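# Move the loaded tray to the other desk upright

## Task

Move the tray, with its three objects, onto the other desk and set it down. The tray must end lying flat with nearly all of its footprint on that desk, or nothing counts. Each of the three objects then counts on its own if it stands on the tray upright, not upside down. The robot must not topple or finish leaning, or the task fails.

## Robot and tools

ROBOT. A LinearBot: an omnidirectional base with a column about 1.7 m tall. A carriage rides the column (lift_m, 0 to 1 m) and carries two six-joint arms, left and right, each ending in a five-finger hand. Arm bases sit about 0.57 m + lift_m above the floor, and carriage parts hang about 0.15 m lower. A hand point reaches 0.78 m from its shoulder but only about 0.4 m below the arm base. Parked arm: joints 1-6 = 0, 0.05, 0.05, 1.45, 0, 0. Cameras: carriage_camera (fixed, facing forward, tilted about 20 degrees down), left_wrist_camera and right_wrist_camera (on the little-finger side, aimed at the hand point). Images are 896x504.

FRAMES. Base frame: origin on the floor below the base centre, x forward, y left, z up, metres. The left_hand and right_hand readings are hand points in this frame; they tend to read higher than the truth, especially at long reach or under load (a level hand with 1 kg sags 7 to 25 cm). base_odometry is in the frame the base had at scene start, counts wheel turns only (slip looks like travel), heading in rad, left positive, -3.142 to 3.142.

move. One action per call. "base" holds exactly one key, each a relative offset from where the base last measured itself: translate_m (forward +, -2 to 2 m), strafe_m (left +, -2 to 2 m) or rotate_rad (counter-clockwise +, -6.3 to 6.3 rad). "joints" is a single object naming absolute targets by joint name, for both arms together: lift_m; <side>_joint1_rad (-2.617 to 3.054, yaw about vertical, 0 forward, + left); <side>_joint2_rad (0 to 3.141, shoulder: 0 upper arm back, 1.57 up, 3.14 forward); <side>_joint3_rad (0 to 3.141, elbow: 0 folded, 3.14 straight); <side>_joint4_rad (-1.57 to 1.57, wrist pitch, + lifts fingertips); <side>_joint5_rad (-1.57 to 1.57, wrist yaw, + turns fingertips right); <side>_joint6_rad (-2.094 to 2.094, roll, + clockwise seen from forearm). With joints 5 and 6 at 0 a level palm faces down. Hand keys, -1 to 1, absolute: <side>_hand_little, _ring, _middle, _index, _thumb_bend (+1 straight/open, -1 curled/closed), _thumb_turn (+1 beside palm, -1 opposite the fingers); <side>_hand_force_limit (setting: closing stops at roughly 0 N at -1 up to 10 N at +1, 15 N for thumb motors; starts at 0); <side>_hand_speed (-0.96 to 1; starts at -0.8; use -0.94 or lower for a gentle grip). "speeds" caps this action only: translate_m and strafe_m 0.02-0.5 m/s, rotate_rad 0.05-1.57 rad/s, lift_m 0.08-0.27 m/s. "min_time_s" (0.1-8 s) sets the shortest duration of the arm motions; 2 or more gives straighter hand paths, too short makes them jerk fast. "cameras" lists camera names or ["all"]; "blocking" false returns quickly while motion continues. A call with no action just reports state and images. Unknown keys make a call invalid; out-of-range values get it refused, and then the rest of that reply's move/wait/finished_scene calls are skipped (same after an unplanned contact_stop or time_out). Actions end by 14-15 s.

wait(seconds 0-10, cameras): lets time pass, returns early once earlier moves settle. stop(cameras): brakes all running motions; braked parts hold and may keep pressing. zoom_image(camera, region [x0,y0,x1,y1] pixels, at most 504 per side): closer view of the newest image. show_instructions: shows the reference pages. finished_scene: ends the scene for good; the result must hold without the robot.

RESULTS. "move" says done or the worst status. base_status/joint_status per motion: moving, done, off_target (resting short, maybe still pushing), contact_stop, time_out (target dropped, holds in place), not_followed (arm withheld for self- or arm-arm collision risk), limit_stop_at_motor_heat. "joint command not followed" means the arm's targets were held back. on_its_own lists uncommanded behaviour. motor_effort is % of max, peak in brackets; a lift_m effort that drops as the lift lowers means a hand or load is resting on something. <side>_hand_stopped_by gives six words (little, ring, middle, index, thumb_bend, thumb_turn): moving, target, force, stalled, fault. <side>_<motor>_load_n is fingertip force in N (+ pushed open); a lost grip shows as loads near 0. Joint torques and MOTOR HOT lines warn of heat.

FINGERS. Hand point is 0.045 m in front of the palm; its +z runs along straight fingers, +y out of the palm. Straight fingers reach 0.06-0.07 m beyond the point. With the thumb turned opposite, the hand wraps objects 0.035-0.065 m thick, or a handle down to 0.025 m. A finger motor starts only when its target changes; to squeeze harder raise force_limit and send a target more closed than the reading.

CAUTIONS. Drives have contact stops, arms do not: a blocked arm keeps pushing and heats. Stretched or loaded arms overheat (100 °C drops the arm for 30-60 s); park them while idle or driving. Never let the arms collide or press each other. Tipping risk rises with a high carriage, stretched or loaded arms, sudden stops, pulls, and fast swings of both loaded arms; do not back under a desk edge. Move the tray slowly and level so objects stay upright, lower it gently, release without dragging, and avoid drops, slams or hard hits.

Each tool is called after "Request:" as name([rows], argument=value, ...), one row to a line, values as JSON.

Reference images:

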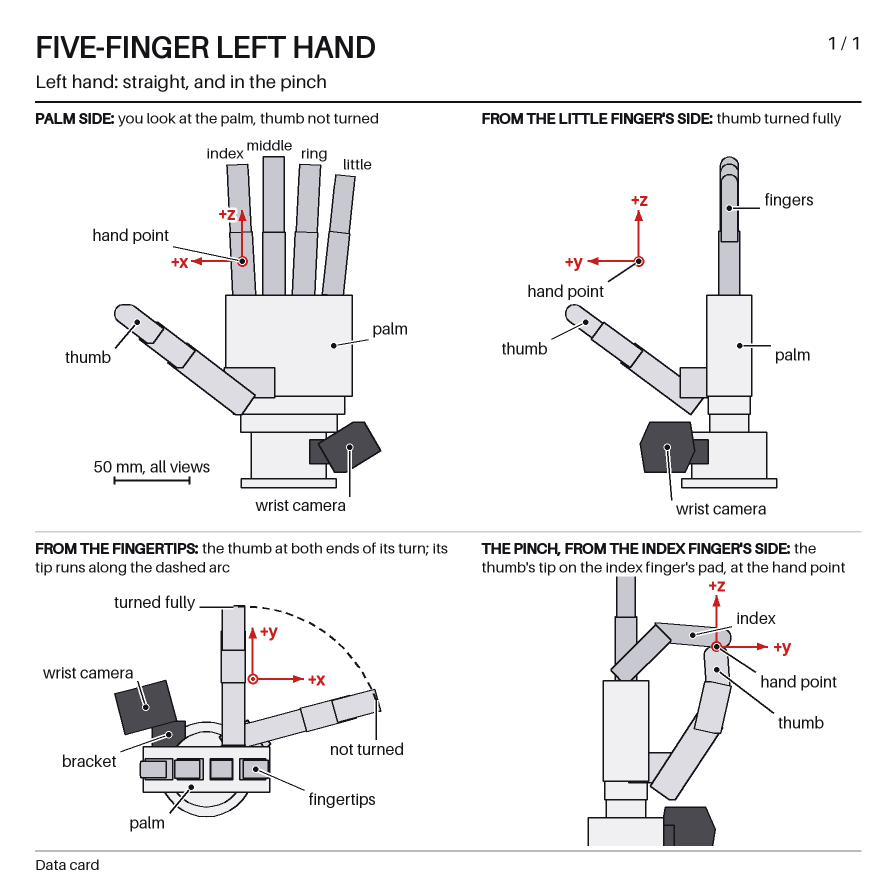

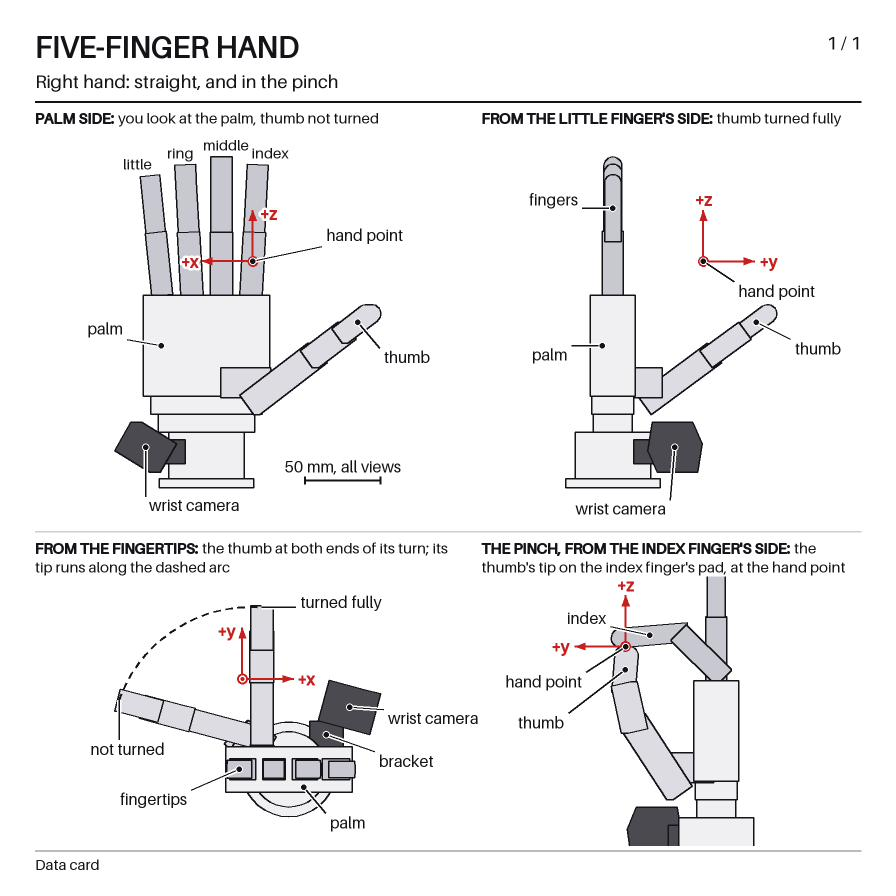

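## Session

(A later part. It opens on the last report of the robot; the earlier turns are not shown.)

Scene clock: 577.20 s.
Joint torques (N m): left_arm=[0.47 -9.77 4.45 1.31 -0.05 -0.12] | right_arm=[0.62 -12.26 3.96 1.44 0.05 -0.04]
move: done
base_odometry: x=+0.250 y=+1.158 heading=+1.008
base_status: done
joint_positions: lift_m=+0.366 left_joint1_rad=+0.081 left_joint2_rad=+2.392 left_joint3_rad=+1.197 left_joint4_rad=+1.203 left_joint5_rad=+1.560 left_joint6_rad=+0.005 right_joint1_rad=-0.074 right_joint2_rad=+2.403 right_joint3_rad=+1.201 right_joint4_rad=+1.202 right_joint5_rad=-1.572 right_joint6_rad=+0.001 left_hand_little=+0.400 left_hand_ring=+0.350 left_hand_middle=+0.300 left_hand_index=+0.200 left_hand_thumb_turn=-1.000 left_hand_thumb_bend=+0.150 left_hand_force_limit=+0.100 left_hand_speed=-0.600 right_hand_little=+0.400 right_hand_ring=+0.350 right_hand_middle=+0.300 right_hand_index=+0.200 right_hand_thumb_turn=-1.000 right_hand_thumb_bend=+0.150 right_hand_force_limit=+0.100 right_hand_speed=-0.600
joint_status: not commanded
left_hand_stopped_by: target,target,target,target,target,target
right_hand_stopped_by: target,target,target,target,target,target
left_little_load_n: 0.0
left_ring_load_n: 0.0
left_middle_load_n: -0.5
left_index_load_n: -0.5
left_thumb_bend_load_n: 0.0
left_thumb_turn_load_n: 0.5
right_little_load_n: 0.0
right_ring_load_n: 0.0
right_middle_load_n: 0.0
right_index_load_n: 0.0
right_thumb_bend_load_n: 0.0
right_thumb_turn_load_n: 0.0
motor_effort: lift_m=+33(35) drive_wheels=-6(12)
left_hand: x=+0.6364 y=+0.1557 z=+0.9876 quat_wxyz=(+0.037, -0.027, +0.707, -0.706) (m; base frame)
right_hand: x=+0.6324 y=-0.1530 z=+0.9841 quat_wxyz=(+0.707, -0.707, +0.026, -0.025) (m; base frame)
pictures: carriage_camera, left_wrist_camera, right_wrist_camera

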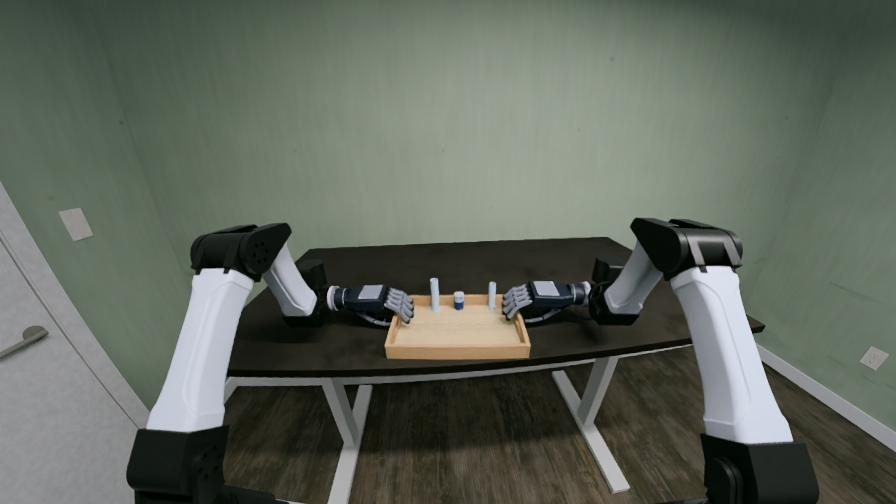

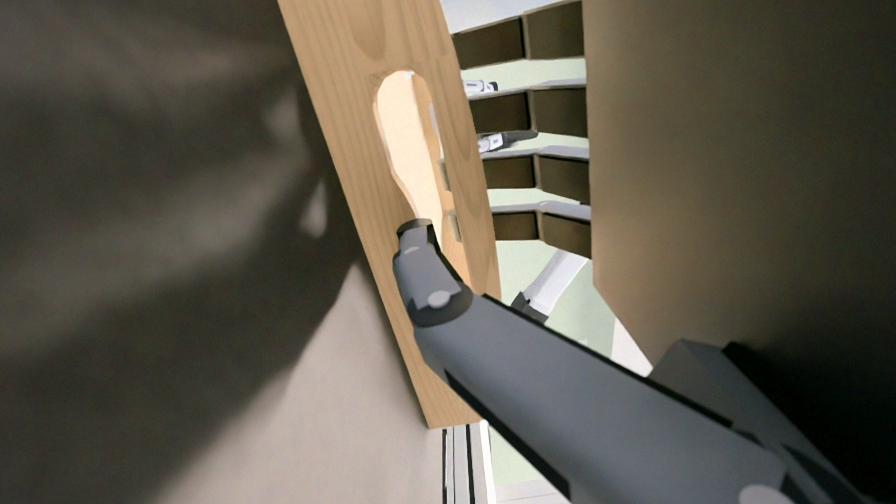

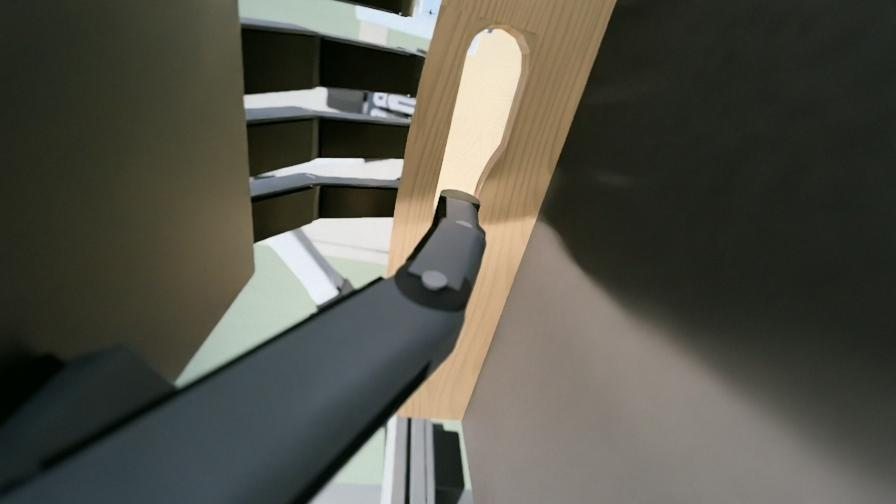

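Request:
move(base={"translate_m": 0.013}, speeds={"translate_m": 0.05})

Request:
move(joints={"lift_m": 0.361}, speeds={"lift_m": 0.08}, cameras=["all"])

Scene clock: 582.77 s.
Joint torques (N m): left_arm=[0.65 -9.74 4.51 1.31 -0.04 -0.11] | right_arm=[0.59 -12.3 4.01 1.43 0.04 -0.05]
move: done
base_odometry: x=+0.257 y=+1.169 heading=+1.009
base_status: done
joint_positions: lift_m=+0.366 left_joint1_rad=+0.081 left_joint2_rad=+2.392 left_joint3_rad=+1.197 left_joint4_rad=+1.203 left_joint5_rad=+1.560 left_joint6_rad=+0.005 right_joint1_rad=-0.074 right_joint2_rad=+2.403 right_joint3_rad=+1.201 right_joint4_rad=+1.202 right_joint5_rad=-1.572 right_joint6_rad=+0.001 left_hand_little=+0.400 left_hand_ring=+0.350 left_hand_middle=+0.300 left_hand_index=+0.200 left_hand_thumb_turn=-1.000 left_hand_thumb_bend=+0.150 left_hand_force_limit=+0.100 left_hand_speed=-0.600 right_hand_little=+0.400 right_hand_ring=+0.350 right_hand_middle=+0.300 right_hand_index=+0.200 right_hand_thumb_turn=-1.000 right_hand_thumb_bend=+0.150 right_hand_force_limit=+0.100 right_hand_speed=-0.600
joint_status: not commanded
left_hand_stopped_by: target,target,target,target,target,target
right_hand_stopped_by: target,target,target,target,target,target
left_little_load_n: 0.0
left_ring_load_n: 0.0
left_middle_load_n: 0.0
left_index_load_n: 0.0
left_thumb_bend_load_n: 0.5
left_thumb_turn_load_n: 0.0
right_little_load_n: 0.0
right_ring_load_n: 0.0
right_middle_load_n: -0.5
right_index_load_n: 0.0
right_thumb_bend_load_n: 0.0
right_thumb_turn_load_n: 0.0
motor_effort: lift_m=+34(35) drive_wheels=-6(15)
left_hand: x=+0.6364 y=+0.1557 z=+0.9876 quat_wxyz=(+0.037, -0.027, +0.707, -0.706) (m; base frame)
right_hand: x=+0.6325 y=-0.1529 z=+0.9841 quat_wxyz=(+0.707, -0.707, +0.027, -0.025) (m; base frame)
pictures: none

Scene clock: 583.20 s.
Joint torques (N m): left_arm=[0.61 -9.8 4.51 1.31 -0.02 -0.15] | right_arm=[0.62 -12.57 4 1.51 0.03 -0.04]
move: done
base_odometry: x=+0.257 y=+1.169 heading=+1.009
base_status: not commanded
joint_positions: lift_m=+0.361 left_joint1_rad=+0.081 left_joint2_rad=+2.393 left_joint3_rad=+1.197 left_joint4_rad=+1.201 left_joint5_rad=+1.560 left_joint6_rad=+0.005 right_joint1_rad=-0.074 right_joint2_rad=+2.406 right_joint3_rad=+1.201 right_joint4_rad=+1.197 right_joint5_rad=-1.571 right_joint6_rad=+0.001 left_hand_little=+0.400 left_hand_ring=+0.350 left_hand_middle=+0.300 left_hand_index=+0.200 left_hand_thumb_turn=-1.000 left_hand_thumb_bend=+0.150 left_hand_force_limit=+0.100 left_hand_speed=-0.600 right_hand_little=+0.400 right_hand_ring=+0.350 right_hand_middle=+0.300 right_hand_index=+0.200 right_hand_thumb_turn=-1.000 right_hand_thumb_bend=+0.150 right_hand_force_limit=+0.100 right_hand_speed=-0.600
joint_status: all done
left_hand_stopped_by: target,target,target,target,target,target
right_hand_stopped_by: target,target,target,target,target,target
left_little_load_n: 0.0
left_ring_load_n: 0.0
left_middle_load_n: 0.0
left_index_load_n: 0.0
left_thumb_bend_load_n: 0.0
left_thumb_turn_load_n: 0.0
right_little_load_n: 0.0
right_ring_load_n: 0.0
right_middle_load_n: 0.0
right_index_load_n: 0.0
right_thumb_bend_load_n: 0.0
right_thumb_turn_load_n: 0.0
motor_effort: lift_m=+35(36) drive_wheels=-5(7)
left_hand: x=+0.6365 y=+0.1557 z=+0.9822 quat_wxyz=(+0.036, -0.028, +0.707, -0.706) (m; base frame)
right_hand: x=+0.6322 y=-0.1529 z=+0.9778 quat_wxyz=(+0.707, -0.706, +0.030, -0.023) (m; base frame)
pictures: carriage_camera, left_wrist_camera, right_wrist_camera

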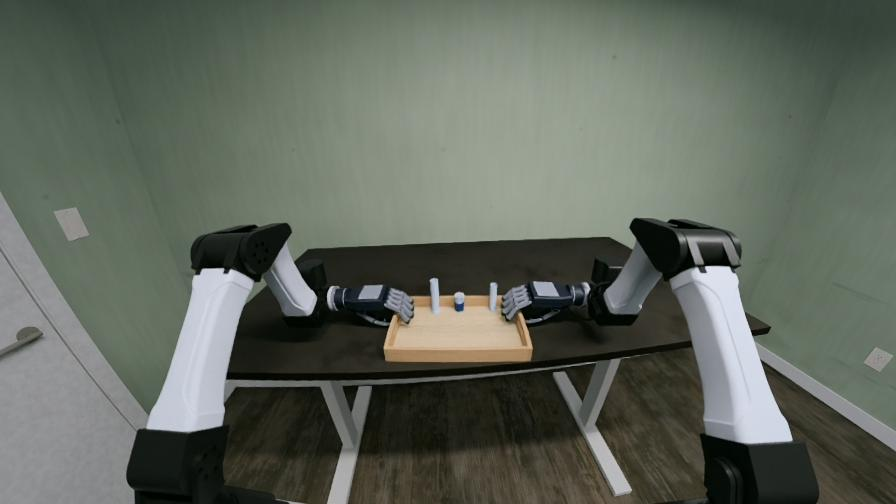

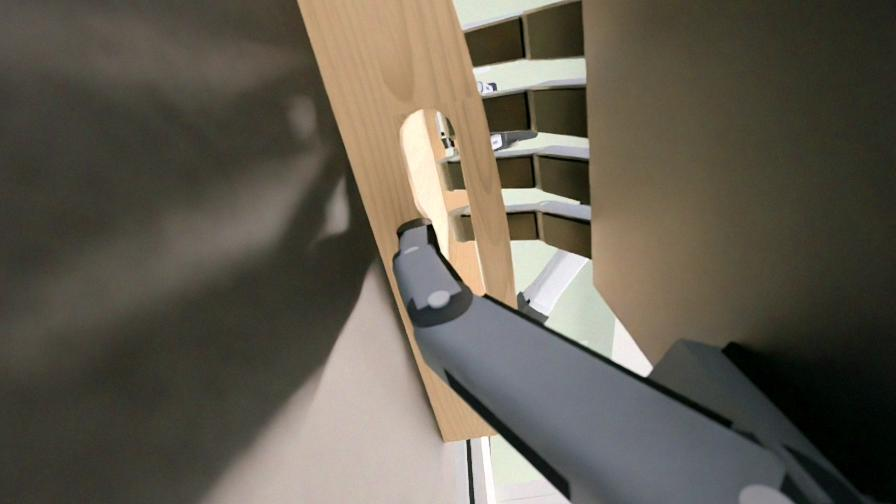

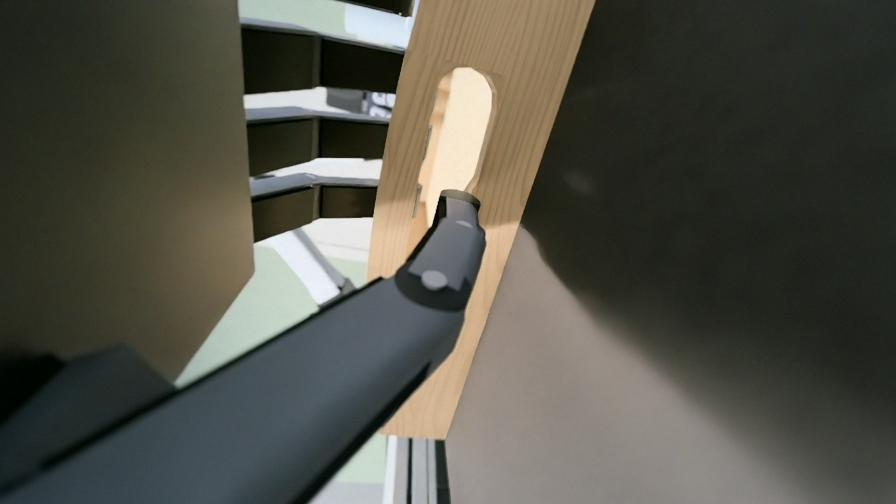

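Request:
move(joints={"left_hand_force_limit": 0.1, "right_hand_force_limit": 0.1, "left_hand_speed": -0.9, "right_hand_speed": -0.9, "left_hand_index": -0.6, "left_hand_middle": -0.6, "left_hand_ring": -0.6, "left_hand_little": -0.6, "left_hand_thumb_bend": -0.4, "right_hand_index": -0.6, "right_hand_middle": -0.6, "right_hand_ring": -0.6, "right_hand_little": -0.6, "right_hand_thumb_bend": -0.4}, cameras=["all"])

Request:
zoom_image(camera="carriage_camera", region=[380, 260, 540, 360])

Scene clock: 593.07 s.
Joint torques (N m): left_arm=[0.99 -9.78 4.59 1.28 -0.03 -0.11] | right_arm=[-0.53 -12.55 3.99 1.45 0.17 0.02]
move: off_target
base_odometry: x=+0.257 y=+1.169 heading=+1.009
base_status: not commanded
joint_positions: lift_m=+0.361 left_joint1_rad=+0.076 left_joint2_rad=+2.393 left_joint3_rad=+1.197 left_joint4_rad=+1.203 left_joint5_rad=+1.557 left_joint6_rad=+0.002 right_joint1_rad=-0.059 right_joint2_rad=+2.406 right_joint3_rad=+1.201 right_joint4_rad=+1.199 right_joint5_rad=-1.583 right_joint6_rad=-0.004 left_hand_little=-0.166 left_hand_ring=-0.188 left_hand_middle=-0.201 left_hand_index=-0.226 left_hand_thumb_turn=-1.000 left_hand_thumb_bend=-0.104 left_hand_force_limit=+0.100 left_hand_speed=-0.900 right_hand_little=-0.082 right_hand_ring=-0.085 right_hand_middle=-0.108 right_hand_index=-0.141 right_hand_thumb_turn=-1.000 right_hand_thumb_bend=-0.029 right_hand_force_limit=+0.100 right_hand_speed=-0.900
joint_status: left_hand_little off_target (ended at -0.166, target -0.600); left_hand_ring off_target (ended at -0.188, target -0.600); left_hand_middle off_target (ended at -0.201, target -0.600); left_hand_index off_target (ended at -0.226, target -0.600); left_hand_thumb_bend off_target (ended at -0.104, target -0.400); right_hand_little off_target (ended at -0.082, target -0.600); right_hand_ring off_target (ended at -0.085, target -0.600); right_hand_middle off_target (ended at -0.108, target -0.600); right_hand_index off_target (ended at -0.141, target -0.600); right_hand_thumb_bend off_target (ended at -0.029, target -0.400); the others done
left_hand_stopped_by: force,force,force,force,force,target
right_hand_stopped_by: force,force,force,force,force,target
left_little_load_n: 5.0
left_ring_load_n: 1.0
left_middle_load_n: 0.0
left_index_load_n: 4.0
left_thumb_bend_load_n: 9.0
left_thumb_turn_load_n: 0.0
right_little_load_n: 6.5
right_ring_load_n: 2.5
right_middle_load_n: 0.5
right_index_load_n: 3.5
right_thumb_bend_load_n: 12.0
right_thumb_turn_load_n: 2.0
motor_effort: lift_m=+35(36) drive_wheels=+5(8)
left_hand: x=+0.6362 y=+0.1535 z=+0.9824 quat_wxyz=(+0.035, -0.028, +0.707, -0.706) (m; base frame)
right_hand: x=+0.6277 y=-0.1469 z=+0.9777 quat_wxyz=(+0.707, -0.707, +0.017, -0.016) (m; base frame)
pictures: carriage_camera, left_wrist_camera, right_wrist_camera

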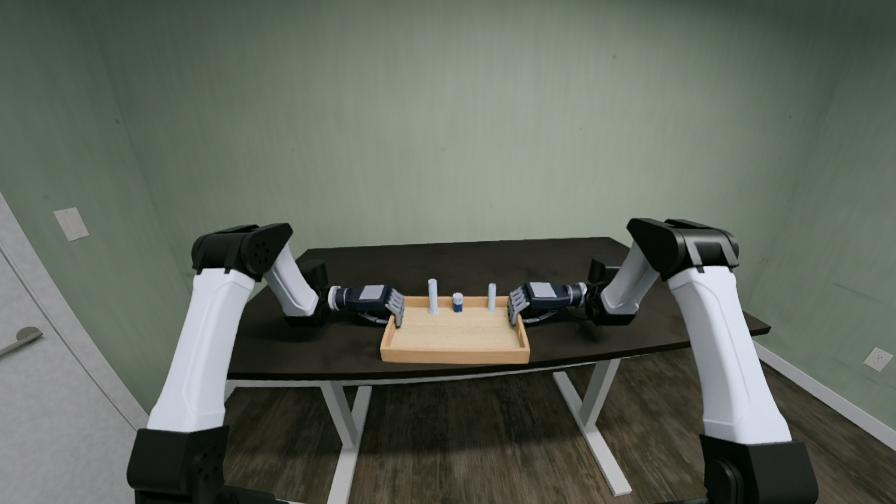

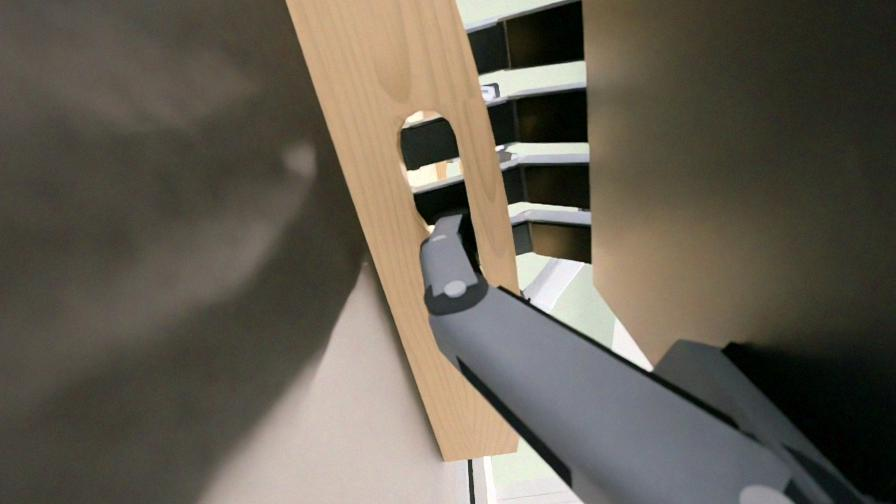

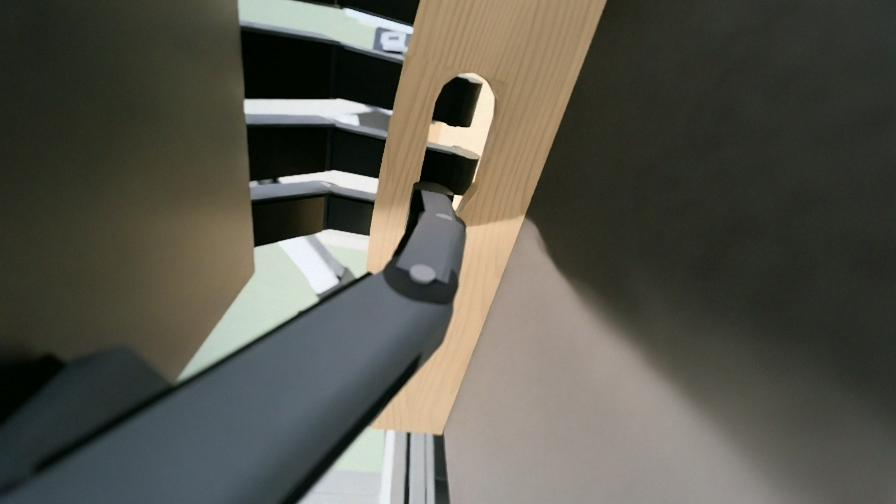

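Scaled by 3.150 from the camera's 896x504 image, which has a finer 1280x720 frame.

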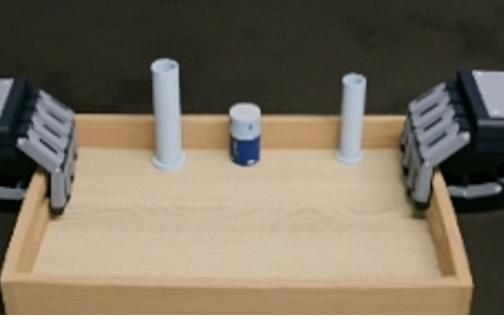

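Request:
move(joints={"left_hand_force_limit": 0.4, "right_hand_force_limit": 0.4, "left_hand_index": -0.65, "left_hand_middle": -0.65, "left_hand_ring": -0.65, "left_hand_little": -0.65, "left_hand_thumb_bend": -0.45, "right_hand_index": -0.65, "right_hand_middle": -0.65, "right_hand_ring": -0.65, "right_hand_little": -0.65, "right_hand_thumb_bend": -0.45})

Request:
move(joints={"lift_m": 0.375}, speeds={"lift_m": 0.08}, cameras=["all"])

Request:
zoom_image(camera="carriage_camera", region=[380, 260, 540, 360])

Scene clock: 598.60 s.
Joint torques (N m): left_arm=[1.94 -9.85 4.51 1.24 -0.11 -0.1] | right_arm=[-1.4 -12.57 3.97 1.44 0.13 0.06]
move: off_target
base_odometry: x=+0.257 y=+1.169 heading=+1.009
base_status: not commanded
joint_positions: lift_m=+0.361 left_joint1_rad=+0.065 left_joint2_rad=+2.393 left_joint3_rad=+1.197 left_joint4_rad=+1.204 left_joint5_rad=+1.560 left_joint6_rad=+0.003 right_joint1_rad=-0.047 right_joint2_rad=+2.406 right_joint3_rad=+1.201 right_joint4_rad=+1.200 right_joint5_rad=-1.580 right_joint6_rad=-0.009 left_hand_little=-0.257 left_hand_ring=-0.251 left_hand_middle=-0.226 left_hand_index=-0.242 left_hand_thumb_turn=-1.000 left_hand_thumb_bend=-0.107 left_hand_force_limit=+0.400 left_hand_speed=-0.900 right_hand_little=-0.108 right_hand_ring=-0.231 right_hand_middle=-0.225 right_hand_index=-0.241 right_hand_thumb_turn=-1.000 right_hand_thumb_bend=-0.028 right_hand_force_limit=+0.400 right_hand_speed=-0.900
joint_status: left_hand_little off_target (ended at -0.257, target -0.650); left_hand_ring off_target (ended at -0.251, target -0.650); left_hand_middle off_target (ended at -0.226, target -0.650); left_hand_index off_target (ended at -0.242, target -0.650); left_hand_thumb_bend off_target (ended at -0.107, target -0.450); right_hand_little off_target (ended at -0.108, target -0.650); right_hand_ring off_target (ended at -0.231, target -0.650); right_hand_middle off_target (ended at -0.225, target -0.650); right_hand_index off_target (ended at -0.241, target -0.650); right_hand_thumb_bend off_target (ended at -0.028, target -0.450); the others done
left_hand_stopped_by: force,force,force,force,force,target
right_hand_stopped_by: force,force,force,force,force,target
left_little_load_n: 8.0
left_ring_load_n: 1.0
left_middle_load_n: 7.0
left_index_load_n: 8.0
left_thumb_bend_load_n: 11.5
left_thumb_turn_load_n: 0.0
right_little_load_n: 0.0
right_ring_load_n: 6.0
right_middle_load_n: 3.5
right_index_load_n: 5.0
right_thumb_bend_load_n: 12.0
right_thumb_turn_load_n: 0.5
motor_effort: lift_m=+35(36) drive_wheels=+3(7)
left_hand: x=+0.6336 y=+0.1490 z=+0.9824 quat_wxyz=(+0.030, -0.023, +0.707, -0.706) (m; base frame)
right_hand: x=+0.6268 y=-0.1421 z=+0.9777 quat_wxyz=(+0.707, -0.707, +0.012, -0.015) (m; base frame)
pictures: none

Scene clock: 599.13 s.
Joint torques (N m): left_arm=[1.76 -9.88 4.56 1.41 -0.04 -0.1] | right_arm=[-1.42 -12.92 3.93 1.54 0.12 0.06]
move: done
base_odometry: x=+0.257 y=+1.169 heading=+1.009
base_status: not commanded
joint_positions: lift_m=+0.375 left_joint1_rad=+0.065 left_joint2_rad=+2.393 left_joint3_rad=+1.197 left_joint4_rad=+1.196 left_joint5_rad=+1.560 left_joint6_rad=+0.003 right_joint1_rad=-0.047 right_joint2_rad=+2.409 right_joint3_rad=+1.201 right_joint4_rad=+1.192 right_joint5_rad=-1.580 right_joint6_rad=-0.009 left_hand_little=-0.257 left_hand_ring=-0.251 left_hand_middle=-0.226 left_hand_index=-0.242 left_hand_thumb_turn=-1.000 left_hand_thumb_bend=-0.107 left_hand_force_limit=+0.400 left_hand_speed=-0.900 right_hand_little=-0.108 right_hand_ring=-0.231 right_hand_middle=-0.225 right_hand_index=-0.241 right_hand_thumb_turn=-1.000 right_hand_thumb_bend=-0.028 right_hand_force_limit=+0.400 right_hand_speed=-0.900
joint_status: all done
left_hand_stopped_by: force,force,force,force,force,target
right_hand_stopped_by: force,force,force,force,force,target
left_little_load_n: 7.5
left_ring_load_n: 1.0
left_middle_load_n: 7.0
left_index_load_n: 8.5
left_thumb_bend_load_n: 11.5
left_thumb_turn_load_n: 0.0
right_little_load_n: 0.0
right_ring_load_n: 5.5
right_middle_load_n: 3.5
right_index_load_n: 5.0
right_thumb_bend_load_n: 11.5
right_thumb_turn_load_n: 0.5
motor_effort: lift_m=+34(41) drive_wheels=+4(6)
left_hand: x=+0.6332 y=+0.1489 z=+0.9961 quat_wxyz=(+0.028, -0.025, +0.707, -0.707) (m; base frame)
right_hand: x=+0.6259 y=-0.1421 z=+0.9902 quat_wxyz=(+0.707, -0.707, +0.016, -0.011) (m; base frame)
pictures: carriage_camera, left_wrist_camera, right_wrist_camera

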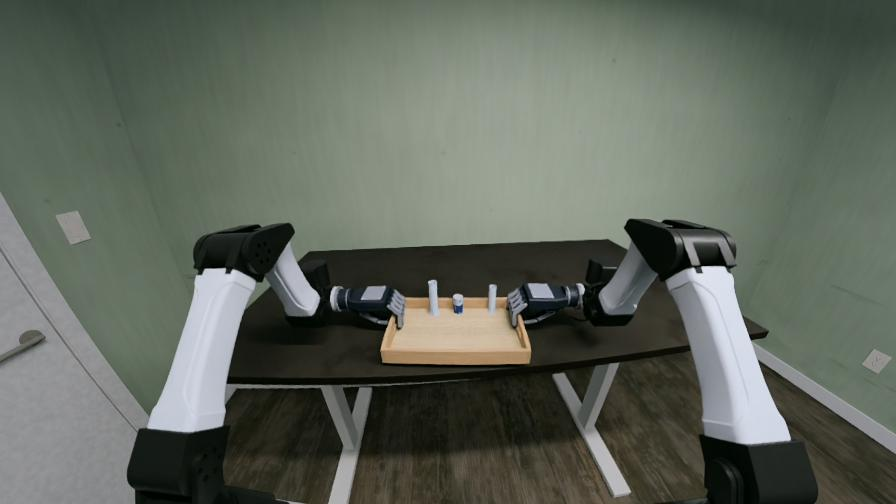

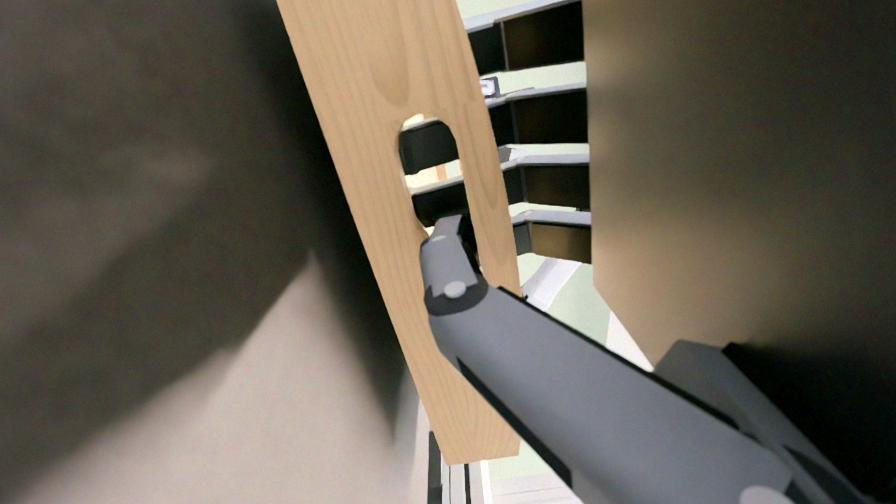

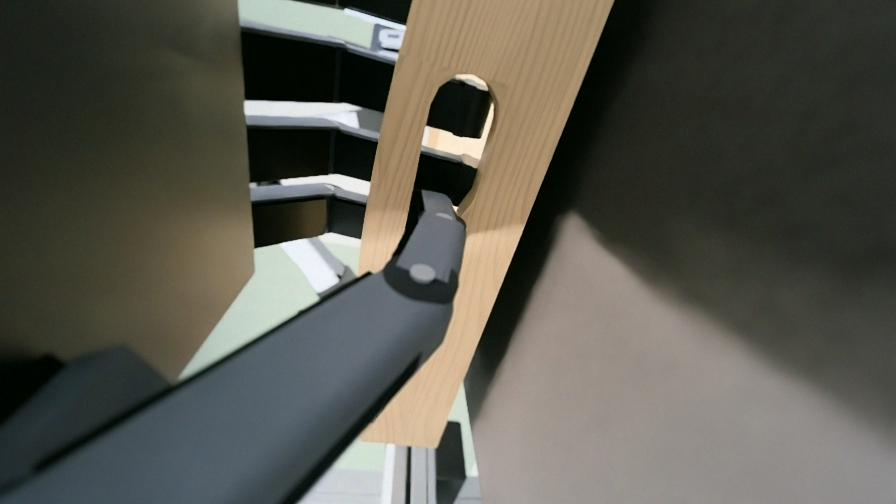

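Scaled by 3.150 from the camera's 896x504 image, which has a finer 1280x720 frame.

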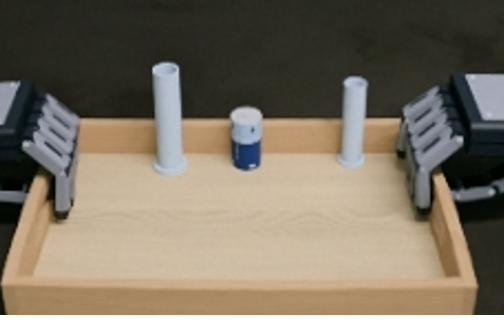

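Request:
move(joints={"lift_m": 0.40}, speeds={"lift_m": 0.08}, cameras=["all"])

Request:
zoom_image(camera="carriage_camera", region=[380, 260, 540, 360])

Scene clock: 602.70 s.
Joint torques (N m): left_arm=[1.92 -9.78 4.62 1.42 -0.03 -0.11] | right_arm=[-1.43 -13.09 3.92 1.58 0.12 0.05]
move: done
base_odometry: x=+0.257 y=+1.169 heading=+1.009
base_status: not commanded
joint_positions: lift_m=+0.400 left_joint1_rad=+0.065 left_joint2_rad=+2.394 left_joint3_rad=+1.197 left_joint4_rad=+1.191 left_joint5_rad=+1.560 left_joint6_rad=+0.003 right_joint1_rad=-0.047 right_joint2_rad=+2.411 right_joint3_rad=+1.201 right_joint4_rad=+1.189 right_joint5_rad=-1.580 right_joint6_rad=-0.009 left_hand_little=-0.257 left_hand_ring=-0.251 left_hand_middle=-0.226 left_hand_index=-0.242 left_hand_thumb_turn=-1.000 left_hand_thumb_bend=-0.107 left_hand_force_limit=+0.400 left_hand_speed=-0.900 right_hand_little=-0.108 right_hand_ring=-0.231 right_hand_middle=-0.225 right_hand_index=-0.241 right_hand_thumb_turn=-1.000 right_hand_thumb_bend=-0.028 right_hand_force_limit=+0.400 right_hand_speed=-0.900
joint_status: all done
left_hand_stopped_by: force,force,force,force,force,target
right_hand_stopped_by: force,force,force,force,force,target
left_little_load_n: 7.5
left_ring_load_n: 1.0
left_middle_load_n: 7.0
left_index_load_n: 8.0
left_thumb_bend_load_n: 12.0
left_thumb_turn_load_n: 0.0
right_little_load_n: 0.0
right_ring_load_n: 5.5
right_middle_load_n: 3.5
right_index_load_n: 5.0
right_thumb_bend_load_n: 11.5
right_thumb_turn_load_n: 1.0
motor_effort: lift_m=+33(40) drive_wheels=+5(6)
left_hand: x=+0.6328 y=+0.1489 z=+1.0206 quat_wxyz=(+0.026, -0.027, +0.707, -0.707) (m; base frame)
right_hand: x=+0.6255 y=-0.1421 z=+1.0144 quat_wxyz=(+0.707, -0.707, +0.018, -0.009) (m; base frame)
pictures: carriage_camera, left_wrist_camera, right_wrist_camera

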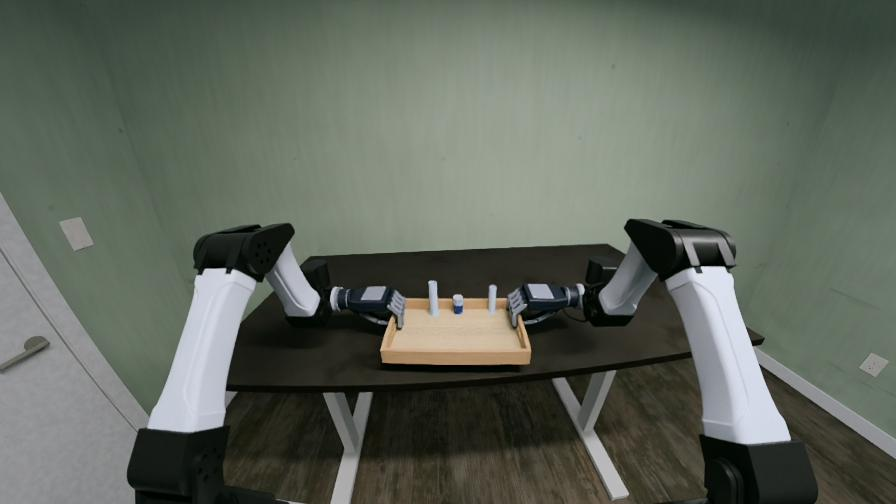

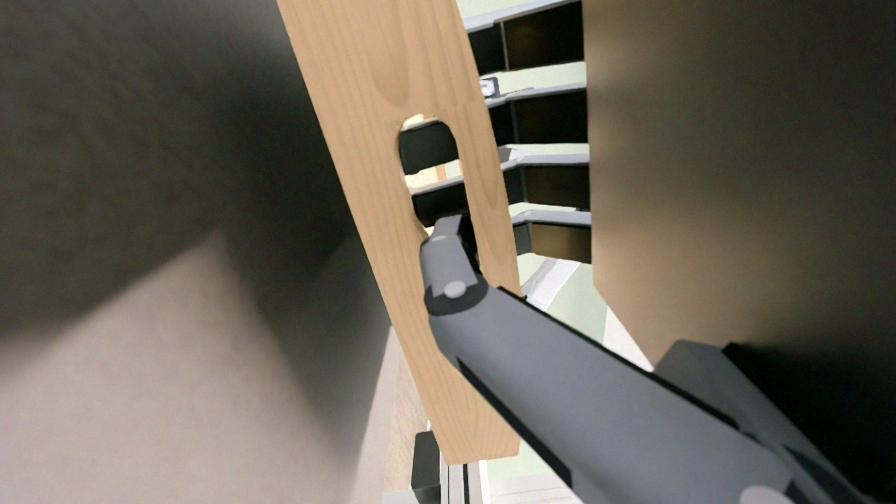

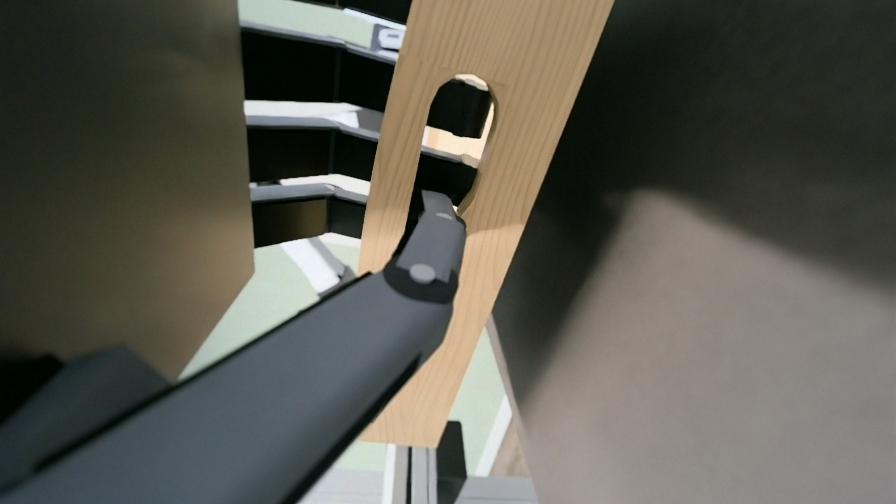

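Scaled by 3.150 from the camera's 896x504 image, which has a finer 1280x720 frame.

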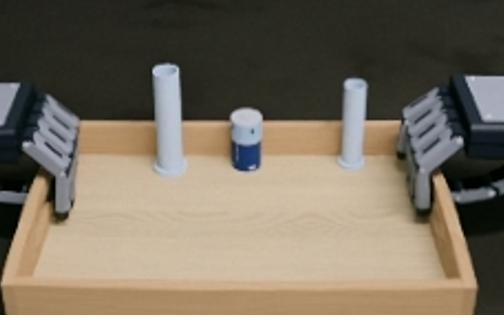

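Request:
move(joints={"lift_m": 0.43}, speeds={"lift_m": 0.08})

Request:
move(base={"translate_m": -0.1}, speeds={"translate_m": 0.06}, cameras=["carriage_camera", "left_wrist_camera"])

Request:
zoom_image(camera="carriage_camera", region=[380, 260, 540, 380])

Scene clock: 628.93 s.
Joint torques (N m): left_arm=[1.88 -9.94 4.57 1.47 -0.04 -0.11] | right_arm=[-1.43 -13.27 3.95 1.58 0.11 0.06]
move: done
base_odometry: x=+0.257 y=+1.169 heading=+1.009
base_status: not commanded
joint_positions: lift_m=+0.430 left_joint1_rad=+0.065 left_joint2_rad=+2.394 left_joint3_rad=+1.197 left_joint4_rad=+1.189 left_joint5_rad=+1.560 left_joint6_rad=+0.003 right_joint1_rad=-0.047 right_joint2_rad=+2.412 right_joint3_rad=+1.201 right_joint4_rad=+1.188 right_joint5_rad=-1.580 right_joint6_rad=-0.009 left_hand_little=-0.257 left_hand_ring=-0.251 left_hand_middle=-0.226 left_hand_index=-0.242 left_hand_thumb_turn=-1.000 left_hand_thumb_bend=-0.107 left_hand_force_limit=+0.400 left_hand_speed=-0.900 right_hand_little=-0.108 right_hand_ring=-0.231 right_hand_middle=-0.225 right_hand_index=-0.241 right_hand_thumb_turn=-1.000 right_hand_thumb_bend=-0.028 right_hand_force_limit=+0.400 right_hand_speed=-0.900
joint_status: all done
left_hand_stopped_by: force,force,force,force,force,target
right_hand_stopped_by: force,force,force,force,force,target
left_little_load_n: 7.5
left_ring_load_n: 0.5
left_middle_load_n: 7.0
left_index_load_n: 8.5
left_thumb_bend_load_n: 12.0
left_thumb_turn_load_n: 0.0
right_little_load_n: 0.0
right_ring_load_n: 5.0
right_middle_load_n: 3.5
right_index_load_n: 5.0
right_thumb_bend_load_n: 11.0
right_thumb_turn_load_n: 1.0
motor_effort: lift_m=+34(40) drive_wheels=+2(7)
left_hand: x=+0.6326 y=+0.1489 z=+1.0502 quat_wxyz=(+0.025, -0.028, +0.707, -0.707) (m; base frame)
right_hand: x=+0.6253 y=-0.1421 z=+1.0438 quat_wxyz=(+0.707, -0.707, +0.018, -0.008) (m; base frame)
pictures: none

Scene clock: 631.13 s.
Joint torques (N m): left_arm=[2.1 -10.1 4.53 1.45 -0.02 -0.07] | right_arm=[-1.43 -13.23 3.95 1.59 0.12 0.05]
move: done
base_odometry: x=+0.204 y=+1.084 heading=+1.009
base_status: done
joint_positions: lift_m=+0.430 left_joint1_rad=+0.064 left_joint2_rad=+2.394 left_joint3_rad=+1.197 left_joint4_rad=+1.189 left_joint5_rad=+1.560 left_joint6_rad=+0.003 right_joint1_rad=-0.047 right_joint2_rad=+2.412 right_joint3_rad=+1.201 right_joint4_rad=+1.188 right_joint5_rad=-1.580 right_joint6_rad=-0.009 left_hand_little=-0.257 left_hand_ring=-0.251 left_hand_middle=-0.226 left_hand_index=-0.242 left_hand_thumb_turn=-1.000 left_hand_thumb_bend=-0.107 left_hand_force_limit=+0.400 left_hand_speed=-0.900 right_hand_little=-0.108 right_hand_ring=-0.231 right_hand_middle=-0.225 right_hand_index=-0.241 right_hand_thumb_turn=-1.000 right_hand_thumb_bend=-0.028 right_hand_force_limit=+0.400 right_hand_speed=-0.900
joint_status: not commanded
left_hand_stopped_by: force,force,force,force,force,target
right_hand_stopped_by: force,force,force,force,force,target
left_little_load_n: 7.5
left_ring_load_n: 0.5
left_middle_load_n: 7.0
left_index_load_n: 8.0
left_thumb_bend_load_n: 11.5
left_thumb_turn_load_n: 0.0
right_little_load_n: 0.0
right_ring_load_n: 5.0
right_middle_load_n: 3.5
right_index_load_n: 5.5
right_thumb_bend_load_n: 11.0
right_thumb_turn_load_n: 0.5
motor_effort: lift_m=+33(34) drive_wheels=+2(13)
left_hand: x=+0.6326 y=+0.1487 z=+1.0502 quat_wxyz=(+0.024, -0.028, +0.707, -0.707) (m; base frame)
right_hand: x=+0.6253 y=-0.1420 z=+1.0438 quat_wxyz=(+0.707, -0.707, +0.019, -0.008) (m; base frame)
pictures: carriage_camera, left_wrist_camera

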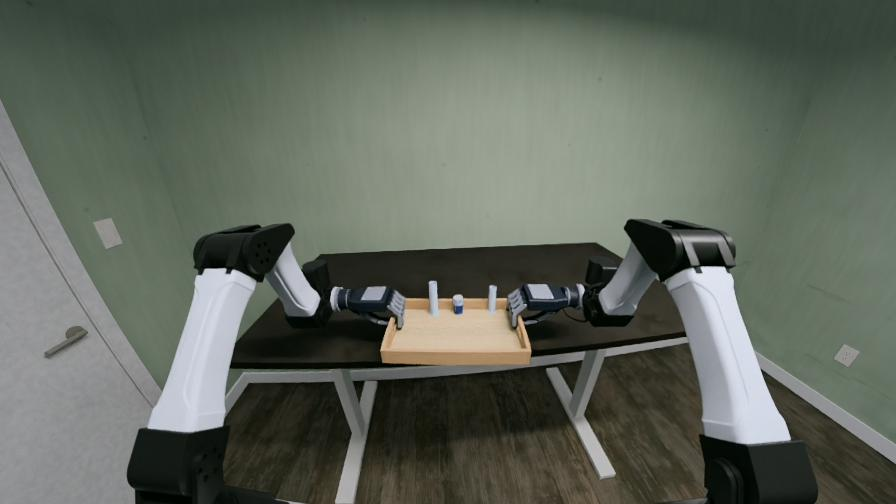

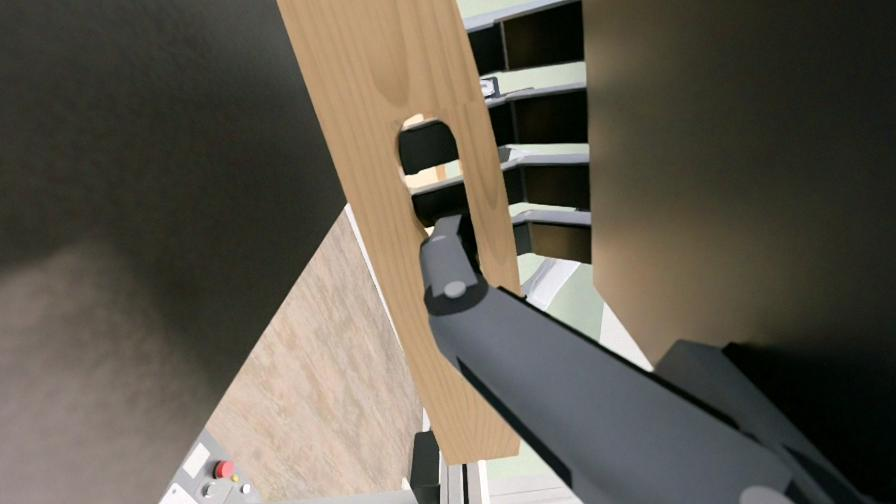

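Scaled by 3.150 from the camera's 896x504 image, which has a finer 1280x720 frame.

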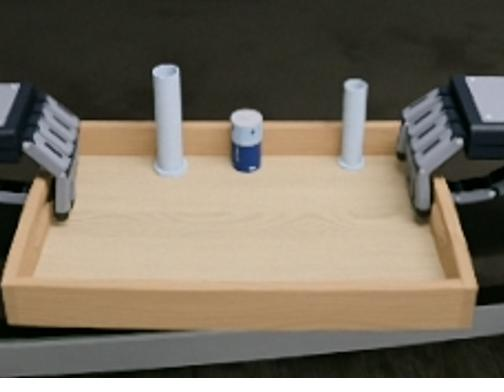

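Stable. Back off further.

Request:
move(base={"translate_m": -0.55}, speeds={"translate_m": 0.12}, cameras=["carriage_camera"])

Request:
move(base={"rotate_rad": -1.0}, speeds={"rotate_rad": 0.25}, cameras=["carriage_camera"])

Scene clock: 638.97 s.
Joint torques (N m): left_arm=[1.87 -9.99 4.4 1.42 -0.02 -0.13] | right_arm=[-1.42 -13.24 3.92 1.59 0.13 0.06]
move: done
base_odometry: x=-0.089 y=+0.619 heading=+1.009
base_status: done
joint_positions: lift_m=+0.430 left_joint1_rad=+0.064 left_joint2_rad=+2.394 left_joint3_rad=+1.197 left_joint4_rad=+1.189 left_joint5_rad=+1.560 left_joint6_rad=+0.003 right_joint1_rad=-0.047 right_joint2_rad=+2.412 right_joint3_rad=+1.201 right_joint4_rad=+1.188 right_joint5_rad=-1.580 right_joint6_rad=-0.009 left_hand_little=-0.257 left_hand_ring=-0.251 left_hand_middle=-0.226 left_hand_index=-0.242 left_hand_thumb_turn=-1.000 left_hand_thumb_bend=-0.107 left_hand_force_limit=+0.400 left_hand_speed=-0.900 right_hand_little=-0.108 right_hand_ring=-0.231 right_hand_middle=-0.225 right_hand_index=-0.241 right_hand_thumb_turn=-1.000 right_hand_thumb_bend=-0.028 right_hand_force_limit=+0.400 right_hand_speed=-0.900
joint_status: not commanded
left_hand_stopped_by: force,force,force,force,force,target
right_hand_stopped_by: force,force,force,force,force,target
left_little_load_n: 7.0
left_ring_load_n: 0.5
left_middle_load_n: 7.0
left_index_load_n: 8.5
left_thumb_bend_load_n: 12.0
left_thumb_turn_load_n: 0.0
right_little_load_n: 0.0
right_ring_load_n: 5.0
right_middle_load_n: 3.5
right_index_load_n: 5.0
right_thumb_bend_load_n: 11.5
right_thumb_turn_load_n: 0.5
motor_effort: lift_m=+34(35) drive_wheels=-2(12)
left_hand: x=+0.6326 y=+0.1487 z=+1.0502 quat_wxyz=(+0.024, -0.028, +0.707, -0.707) (m; base frame)
right_hand: x=+0.6253 y=-0.1420 z=+1.0438 quat_wxyz=(+0.707, -0.707, +0.019, -0.008) (m; base frame)
pictures: carriage_camera

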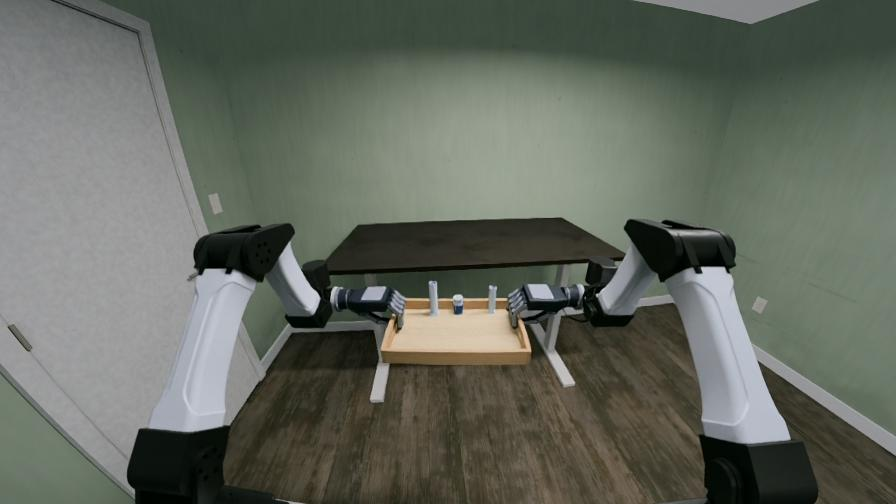

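Scene clock: 643.57 s.
Joint torques (N m): left_arm=[2.17 -9.96 4.55 1.45 -0.04 -0.13] | right_arm=[-1.4 -13.2 3.96 1.59 0.12 0.05]
move: done
base_odometry: x=-0.089 y=+0.619 heading=+0.010
base_status: done
joint_positions: lift_m=+0.430 left_joint1_rad=+0.063 left_joint2_rad=+2.394 left_joint3_rad=+1.197 left_joint4_rad=+1.189 left_joint5_rad=+1.560 left_joint6_rad=+0.003 right_joint1_rad=-0.047 right_joint2_rad=+2.412 right_joint3_rad=+1.201 right_joint4_rad=+1.188 right_joint5_rad=-1.580 right_joint6_rad=-0.009 left_hand_little=-0.257 left_hand_ring=-0.251 left_hand_middle=-0.226 left_hand_index=-0.242 left_hand_thumb_turn=-1.000 left_hand_thumb_bend=-0.107 left_hand_force_limit=+0.400 left_hand_speed=-0.900 right_hand_little=-0.108 right_hand_ring=-0.231 right_hand_middle=-0.225 right_hand_index=-0.241 right_hand_thumb_turn=-1.000 right_hand_thumb_bend=-0.028 right_hand_force_limit=+0.400 right_hand_speed=-0.900
joint_status: not commanded
left_hand_stopped_by: force,force,force,force,force,target
right_hand_stopped_by: force,force,force,force,force,target
left_little_load_n: 6.5
left_ring_load_n: 0.5
left_middle_load_n: 7.0
left_index_load_n: 8.5
left_thumb_bend_load_n: 11.5
left_thumb_turn_load_n: 0.0
right_little_load_n: 0.0
right_ring_load_n: 5.0
right_middle_load_n: 3.5
right_index_load_n: 5.0
right_thumb_bend_load_n: 11.5
right_thumb_turn_load_n: 0.5
motor_effort: lift_m=+33(35) drive_wheels=+8(13)
left_hand: x=+0.6324 y=+0.1484 z=+1.0502 quat_wxyz=(+0.024, -0.028, +0.707, -0.707) (m; base frame)
right_hand: x=+0.6253 y=-0.1421 z=+1.0438 quat_wxyz=(+0.707, -0.707, +0.018, -0.008) (m; base frame)
pictures: carriage_camera

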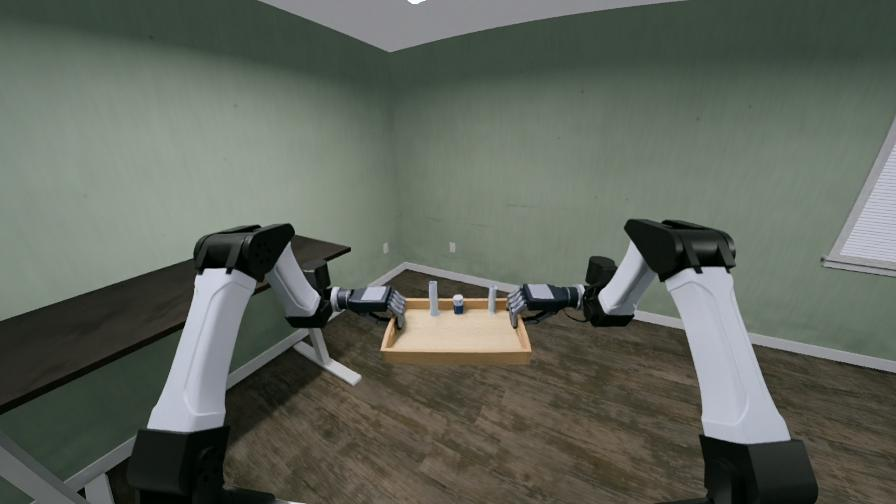

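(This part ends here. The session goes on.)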